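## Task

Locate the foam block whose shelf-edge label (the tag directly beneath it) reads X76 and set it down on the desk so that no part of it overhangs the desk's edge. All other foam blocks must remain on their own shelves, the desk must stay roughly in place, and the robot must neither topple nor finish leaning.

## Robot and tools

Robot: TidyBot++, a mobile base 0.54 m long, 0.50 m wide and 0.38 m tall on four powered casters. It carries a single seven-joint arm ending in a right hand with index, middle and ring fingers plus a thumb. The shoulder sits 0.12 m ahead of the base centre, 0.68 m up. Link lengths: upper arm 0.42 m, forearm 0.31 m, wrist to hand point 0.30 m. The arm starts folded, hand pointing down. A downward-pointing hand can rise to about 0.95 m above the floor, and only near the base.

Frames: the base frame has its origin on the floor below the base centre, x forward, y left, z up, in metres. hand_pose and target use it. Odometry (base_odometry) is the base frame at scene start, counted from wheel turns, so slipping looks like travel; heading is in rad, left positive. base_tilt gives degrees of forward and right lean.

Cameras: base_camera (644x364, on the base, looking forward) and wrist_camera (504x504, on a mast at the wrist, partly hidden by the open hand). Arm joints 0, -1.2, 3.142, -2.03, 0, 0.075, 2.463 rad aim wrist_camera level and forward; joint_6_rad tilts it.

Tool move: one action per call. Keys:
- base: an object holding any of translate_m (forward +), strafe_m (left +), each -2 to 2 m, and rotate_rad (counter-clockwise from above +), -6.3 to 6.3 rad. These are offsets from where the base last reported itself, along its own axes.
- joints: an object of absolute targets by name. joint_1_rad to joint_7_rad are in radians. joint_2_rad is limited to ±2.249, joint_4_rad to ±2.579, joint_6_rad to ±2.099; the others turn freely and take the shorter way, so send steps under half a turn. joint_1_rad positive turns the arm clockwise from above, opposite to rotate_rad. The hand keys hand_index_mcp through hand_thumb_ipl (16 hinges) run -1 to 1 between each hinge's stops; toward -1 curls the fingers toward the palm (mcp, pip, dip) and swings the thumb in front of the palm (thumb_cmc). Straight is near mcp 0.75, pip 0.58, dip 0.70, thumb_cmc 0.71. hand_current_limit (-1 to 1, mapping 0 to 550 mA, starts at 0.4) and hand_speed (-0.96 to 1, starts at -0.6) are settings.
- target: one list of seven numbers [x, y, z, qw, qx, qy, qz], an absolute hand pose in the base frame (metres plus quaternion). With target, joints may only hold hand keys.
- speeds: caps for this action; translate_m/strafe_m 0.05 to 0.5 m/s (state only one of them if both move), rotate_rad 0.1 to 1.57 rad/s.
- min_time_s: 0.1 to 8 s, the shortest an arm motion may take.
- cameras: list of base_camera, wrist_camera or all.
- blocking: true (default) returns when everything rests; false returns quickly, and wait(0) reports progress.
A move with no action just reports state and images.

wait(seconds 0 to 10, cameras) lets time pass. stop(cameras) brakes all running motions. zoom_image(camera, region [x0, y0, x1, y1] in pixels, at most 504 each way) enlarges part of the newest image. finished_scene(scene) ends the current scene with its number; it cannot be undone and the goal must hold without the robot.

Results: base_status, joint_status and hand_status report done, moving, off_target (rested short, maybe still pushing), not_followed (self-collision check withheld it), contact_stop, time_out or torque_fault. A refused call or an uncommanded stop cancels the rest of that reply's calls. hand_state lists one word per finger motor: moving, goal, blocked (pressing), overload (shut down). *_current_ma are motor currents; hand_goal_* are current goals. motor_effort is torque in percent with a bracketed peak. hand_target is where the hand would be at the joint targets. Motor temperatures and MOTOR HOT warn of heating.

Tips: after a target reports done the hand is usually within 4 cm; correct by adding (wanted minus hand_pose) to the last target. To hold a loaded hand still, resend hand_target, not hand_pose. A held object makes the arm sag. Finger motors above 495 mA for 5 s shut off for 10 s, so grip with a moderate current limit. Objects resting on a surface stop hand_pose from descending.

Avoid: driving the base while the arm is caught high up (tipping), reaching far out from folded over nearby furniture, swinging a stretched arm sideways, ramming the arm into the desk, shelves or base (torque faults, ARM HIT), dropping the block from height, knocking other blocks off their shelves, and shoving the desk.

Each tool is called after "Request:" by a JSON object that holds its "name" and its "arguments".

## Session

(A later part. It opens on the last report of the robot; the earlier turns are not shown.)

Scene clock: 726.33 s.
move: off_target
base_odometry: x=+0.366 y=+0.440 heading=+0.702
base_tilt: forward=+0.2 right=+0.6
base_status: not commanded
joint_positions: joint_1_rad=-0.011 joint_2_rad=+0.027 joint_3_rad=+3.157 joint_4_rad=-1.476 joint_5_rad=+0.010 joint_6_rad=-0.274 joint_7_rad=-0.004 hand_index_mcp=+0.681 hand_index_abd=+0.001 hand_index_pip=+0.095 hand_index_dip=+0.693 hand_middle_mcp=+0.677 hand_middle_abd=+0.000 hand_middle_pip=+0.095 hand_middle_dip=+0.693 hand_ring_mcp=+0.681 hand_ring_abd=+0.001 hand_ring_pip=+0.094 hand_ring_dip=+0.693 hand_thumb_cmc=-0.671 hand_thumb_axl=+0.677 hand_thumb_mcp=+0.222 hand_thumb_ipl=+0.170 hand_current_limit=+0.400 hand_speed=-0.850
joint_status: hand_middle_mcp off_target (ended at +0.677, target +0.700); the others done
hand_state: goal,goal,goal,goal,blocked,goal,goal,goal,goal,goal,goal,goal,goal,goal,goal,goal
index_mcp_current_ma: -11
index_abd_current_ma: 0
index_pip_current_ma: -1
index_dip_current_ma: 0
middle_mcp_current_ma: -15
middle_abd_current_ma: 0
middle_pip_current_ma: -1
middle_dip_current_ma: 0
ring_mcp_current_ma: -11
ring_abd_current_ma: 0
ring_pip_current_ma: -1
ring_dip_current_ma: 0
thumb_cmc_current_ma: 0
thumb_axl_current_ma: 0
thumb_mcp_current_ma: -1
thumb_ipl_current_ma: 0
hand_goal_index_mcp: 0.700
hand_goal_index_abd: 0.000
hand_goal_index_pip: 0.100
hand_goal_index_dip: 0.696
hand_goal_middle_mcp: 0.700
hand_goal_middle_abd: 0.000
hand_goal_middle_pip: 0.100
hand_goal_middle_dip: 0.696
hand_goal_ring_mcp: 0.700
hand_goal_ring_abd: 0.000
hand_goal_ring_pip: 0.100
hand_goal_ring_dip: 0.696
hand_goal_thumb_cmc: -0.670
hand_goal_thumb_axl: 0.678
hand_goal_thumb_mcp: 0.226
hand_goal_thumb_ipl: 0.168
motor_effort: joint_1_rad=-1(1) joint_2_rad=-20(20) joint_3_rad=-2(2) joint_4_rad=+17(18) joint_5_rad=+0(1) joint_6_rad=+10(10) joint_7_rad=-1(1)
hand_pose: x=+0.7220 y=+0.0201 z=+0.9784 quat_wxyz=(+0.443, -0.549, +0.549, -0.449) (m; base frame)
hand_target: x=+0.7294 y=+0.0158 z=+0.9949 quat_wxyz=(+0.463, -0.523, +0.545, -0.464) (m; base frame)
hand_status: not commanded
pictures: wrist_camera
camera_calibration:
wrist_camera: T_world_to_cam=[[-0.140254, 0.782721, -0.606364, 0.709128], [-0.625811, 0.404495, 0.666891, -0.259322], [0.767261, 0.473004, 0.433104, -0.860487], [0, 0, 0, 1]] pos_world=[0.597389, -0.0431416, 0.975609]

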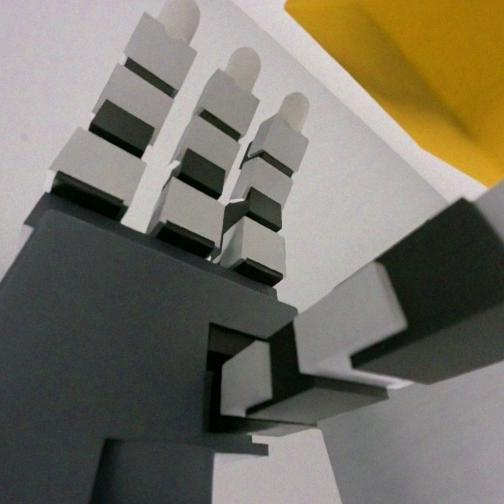

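Request:
{"name": "move", "arguments": {"joints": {"joint_2_rad":0.15,"joint_4_rad":-0.93,"joint_6_rad":-0.80}, "min_time_s": 4, "cameras": ["wrist_camera"]}}

Request:
{"name": "move", "arguments": {"base": {"translate_m":-0.5}, "cameras": ["wrist_camera"]}}

Scene clock: 737.20 s.
move: done
base_odometry: x=+0.366 y=+0.440 heading=+0.702
base_tilt: forward=+0.2 right=+0.6
base_status: not commanded
joint_positions: joint_1_rad=-0.011 joint_2_rad=+0.125 joint_3_rad=+3.157 joint_4_rad=-0.971 joint_5_rad=+0.010 joint_6_rad=-0.714 joint_7_rad=-0.004 hand_index_mcp=+0.681 hand_index_abd=+0.001 hand_index_pip=+0.095 hand_index_dip=+0.693 hand_middle_mcp=+0.677 hand_middle_abd=+0.000 hand_middle_pip=+0.095 hand_middle_dip=+0.693 hand_ring_mcp=+0.681 hand_ring_abd=+0.001 hand_ring_pip=+0.094 hand_ring_dip=+0.693 hand_thumb_cmc=-0.671 hand_thumb_axl=+0.677 hand_thumb_mcp=+0.222 hand_thumb_ipl=+0.170 hand_current_limit=+0.400 hand_speed=-0.850
joint_status: all done
hand_state: goal,goal,goal,goal,blocked,goal,goal,goal,goal,goal,goal,goal,goal,goal,goal,goal
index_mcp_current_ma: -11
index_abd_current_ma: 0
index_pip_current_ma: -1
index_dip_current_ma: 0
middle_mcp_current_ma: -15
middle_abd_current_ma: 0
middle_pip_current_ma: -1
middle_dip_current_ma: 0
ring_mcp_current_ma: -11
ring_abd_current_ma: 0
ring_pip_current_ma: -1
ring_dip_current_ma: 0
thumb_cmc_current_ma: 0
thumb_axl_current_ma: 0
thumb_mcp_current_ma: -1
thumb_ipl_current_ma: 0
hand_goal_index_mcp: 0.700
hand_goal_index_abd: 0.000
hand_goal_index_pip: 0.100
hand_goal_index_dip: 0.696
hand_goal_middle_mcp: 0.700
hand_goal_middle_abd: 0.000
hand_goal_middle_pip: 0.100
hand_goal_middle_dip: 0.696
hand_goal_ring_mcp: 0.700
hand_goal_ring_abd: 0.000
hand_goal_ring_pip: 0.100
hand_goal_ring_dip: 0.696
hand_goal_thumb_cmc: -0.670
hand_goal_thumb_axl: 0.678
hand_goal_thumb_mcp: 0.226
hand_goal_thumb_ipl: 0.168
motor_effort: joint_1_rad=+0(1) joint_2_rad=-22(23) joint_3_rad=-2(2) joint_4_rad=+16(19) joint_5_rad=-1(1) joint_6_rad=+9(11) joint_7_rad=+0(1)
hand_pose: x=+0.7240 y=+0.0199 z=+1.0892 quat_wxyz=(+0.433, -0.555, +0.557, -0.441) (m; base frame)
hand_target: x=+0.7217 y=+0.0126 z=+1.0738 quat_wxyz=(+0.413, -0.553, +0.588, -0.421) (m; base frame)
hand_status: not commanded
pictures: wrist_camera
camera_calibration:
wrist_camera: T_world_to_cam=[[-0.156576, 0.783191, -0.601744, 0.783495], [-0.602367, 0.407105, 0.6866, -0.370306], [0.782712, 0.469976, 0.408025, -0.893719], [0, 0, 0, 1]] pos_world=[0.599142, -0.0428461, 1.09038]

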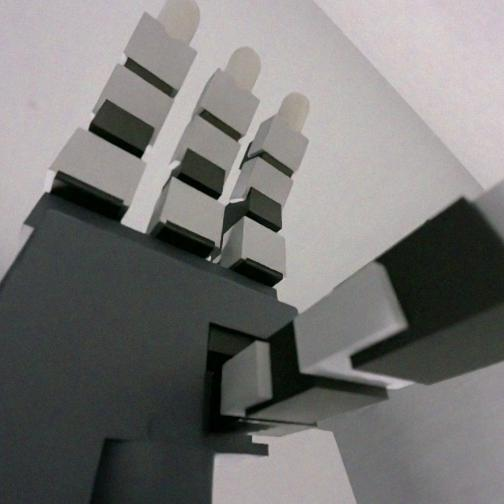

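Scene clock: 739.50 s.
move: done
base_odometry: x=-0.016 y=+0.117 heading=+0.701
base_tilt: forward=+0.2 right=+0.6
base_status: done
joint_positions: joint_1_rad=-0.011 joint_2_rad=+0.143 joint_3_rad=+3.158 joint_4_rad=-0.965 joint_5_rad=+0.011 joint_6_rad=-0.721 joint_7_rad=-0.004 hand_index_mcp=+0.684 hand_index_abd=+0.000 hand_index_pip=+0.095 hand_index_dip=+0.693 hand_middle_mcp=+0.680 hand_middle_abd=+0.000 hand_middle_pip=+0.095 hand_middle_dip=+0.693 hand_ring_mcp=+0.683 hand_ring_abd=+0.000 hand_ring_pip=+0.094 hand_ring_dip=+0.693 hand_thumb_cmc=-0.670 hand_thumb_axl=+0.677 hand_thumb_mcp=+0.223 hand_thumb_ipl=+0.170 hand_current_limit=+0.400 hand_speed=-0.850
joint_status: not commanded
hand_state: goal,goal,goal,goal,blocked,goal,goal,goal,goal,goal,goal,goal,goal,goal,goal,goal
index_mcp_current_ma: -9
index_abd_current_ma: 0
index_pip_current_ma: -1
index_dip_current_ma: 0
middle_mcp_current_ma: -12
middle_abd_current_ma: 0
middle_pip_current_ma: -1
middle_dip_current_ma: 0
ring_mcp_current_ma: -9
ring_abd_current_ma: 0
ring_pip_current_ma: -1
ring_dip_current_ma: 0
thumb_cmc_current_ma: 0
thumb_axl_current_ma: 0
thumb_mcp_current_ma: -1
thumb_ipl_current_ma: 0
hand_goal_index_mcp: 0.700
hand_goal_index_abd: 0.000
hand_goal_index_pip: 0.100
hand_goal_index_dip: 0.696
hand_goal_middle_mcp: 0.700
hand_goal_middle_abd: 0.000
hand_goal_middle_pip: 0.100
hand_goal_middle_dip: 0.696
hand_goal_ring_mcp: 0.700
hand_goal_ring_abd: 0.000
hand_goal_ring_pip: 0.100
hand_goal_ring_dip: 0.696
hand_goal_thumb_cmc: -0.670
hand_goal_thumb_axl: 0.678
hand_goal_thumb_mcp: 0.226
hand_goal_thumb_ipl: 0.168
motor_effort: joint_1_rad=-1(4) joint_2_rad=-23(27) joint_3_rad=-2(4) joint_4_rad=+16(17) joint_5_rad=-1(1) joint_6_rad=+10(10) joint_7_rad=-1(1)
hand_pose: x=+0.7303 y=+0.0192 z=+1.0794 quat_wxyz=(+0.427, -0.559, +0.561, -0.436) (m; base frame)
hand_target: x=+0.7217 y=+0.0126 z=+1.0738 quat_wxyz=(+0.413, -0.553, +0.588, -0.421) (m; base frame)
hand_status: not commanded
pictures: wrist_camera
camera_calibration:
wrist_camera: T_world_to_cam=[[-0.16695, 0.782498, -0.599854, 0.784733], [-0.588522, 0.409035, 0.697375, -0.381336], [0.791056, 0.469455, 0.392229, -0.883412], [0, 0, 0, 1]] pos_world=[0.605415, -0.0433495, 1.08316]

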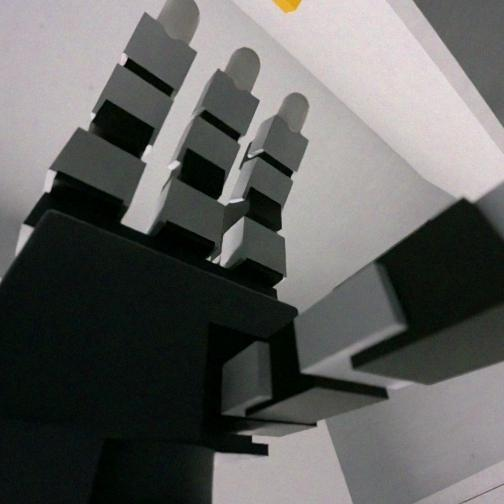

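Request:
{"name": "move", "arguments": {"joints": {"joint_1_rad":-0.35,"joint_2_rad":-1.2,"joint_3_rad":3.142,"joint_4_rad":-2.03,"joint_5_rad":0,"joint_6_rad":-0.3,"joint_7_rad":2.463}, "min_time_s": 3, "cameras": ["all"]}}

Request:
{"name": "zoom_image", "arguments": {"camera": "wrist_camera", "region": [280, 160, 504, 384]}}

Scene clock: 749.70 s.
move: off_target
base_odometry: x=-0.016 y=+0.117 heading=+0.701
base_tilt: forward=+0.2 right=+0.6
base_status: not commanded
joint_positions: joint_1_rad=-0.335 joint_2_rad=-1.185 joint_3_rad=+3.158 joint_4_rad=-2.000 joint_5_rad=+0.011 joint_6_rad=-0.414 joint_7_rad=+2.407 hand_index_mcp=+0.703 hand_index_abd=+0.001 hand_index_pip=+0.099 hand_index_dip=+0.693 hand_middle_mcp=+0.704 hand_middle_abd=+0.001 hand_middle_pip=+0.099 hand_middle_dip=+0.693 hand_ring_mcp=+0.704 hand_ring_abd=+0.001 hand_ring_pip=+0.098 hand_ring_dip=+0.693 hand_thumb_cmc=-0.664 hand_thumb_axl=+0.677 hand_thumb_mcp=+0.225 hand_thumb_ipl=+0.170 hand_current_limit=+0.400 hand_speed=-0.850
joint_status: joint_6_rad off_target (ended at -0.414, target -0.300); the others done
hand_state: goal,goal,goal,goal,goal,goal,goal,goal,goal,goal,goal,goal,goal,goal,goal,goal
index_mcp_current_ma: 1
index_abd_current_ma: 0
index_pip_current_ma: 0
index_dip_current_ma: 0
middle_mcp_current_ma: 1
middle_abd_current_ma: 0
middle_pip_current_ma: 0
middle_dip_current_ma: 0
ring_mcp_current_ma: 1
ring_abd_current_ma: 0
ring_pip_current_ma: 0
ring_dip_current_ma: 0
thumb_cmc_current_ma: 1
thumb_axl_current_ma: 0
thumb_mcp_current_ma: 0
thumb_ipl_current_ma: 0
hand_goal_index_mcp: 0.700
hand_goal_index_abd: 0.000
hand_goal_index_pip: 0.100
hand_goal_index_dip: 0.696
hand_goal_middle_mcp: 0.700
hand_goal_middle_abd: 0.000
hand_goal_middle_pip: 0.100
hand_goal_middle_dip: 0.696
hand_goal_ring_mcp: 0.700
hand_goal_ring_abd: 0.000
hand_goal_ring_pip: 0.100
hand_goal_ring_dip: 0.696
hand_goal_thumb_cmc: -0.670
hand_goal_thumb_axl: 0.678
hand_goal_thumb_mcp: 0.226
hand_goal_thumb_ipl: 0.168
on_its_own: hand_middle_mcp moved +0.024 to your old target +0.700
motor_effort: joint_1_rad=-1(2) joint_2_rad=+14(25) joint_3_rad=-1(3) joint_4_rad=+14(17) joint_5_rad=-1(2) joint_6_rad=+10(11) joint_7_rad=-1(2)
hand_pose: x=+0.2460 y=-0.0423 z=+1.2016 quat_wxyz=(-0.206, -0.484, -0.313, -0.791) (m; base frame)
hand_target: x=+0.2278 y=-0.0347 z=+1.2220 quat_wxyz=(-0.226, -0.436, -0.311, -0.814) (m; base frame)
hand_status: not commanded
pictures: base_camera, wrist_camera
camera_calibration:
wrist_camera: T_world_to_cam=[[0.31964, -0.944419, -0.0768351, 0.00406084], [-0.484357, -0.093159, -0.869897, 1.10995], [0.814389, 0.315269, -0.487213, 0.52512], [0, 0, 0, 1]] pos_world=[0.10866, -0.0583177, 1.2217]

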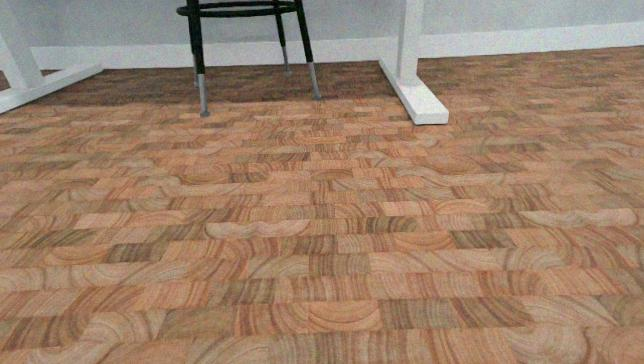

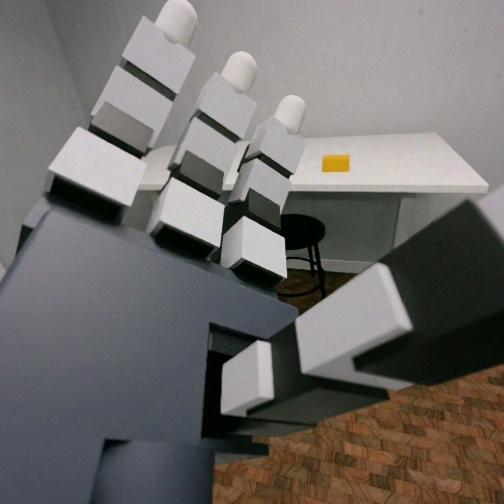

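Scaled by 2.250.

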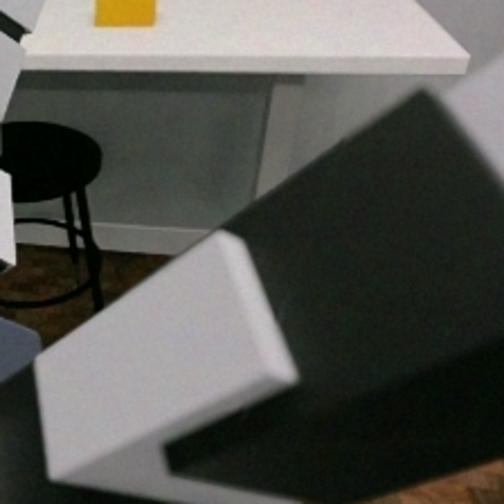

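Request:
{"name": "finished_scene", "arguments": {"scene": 1}}

The scene is finished: the task was done.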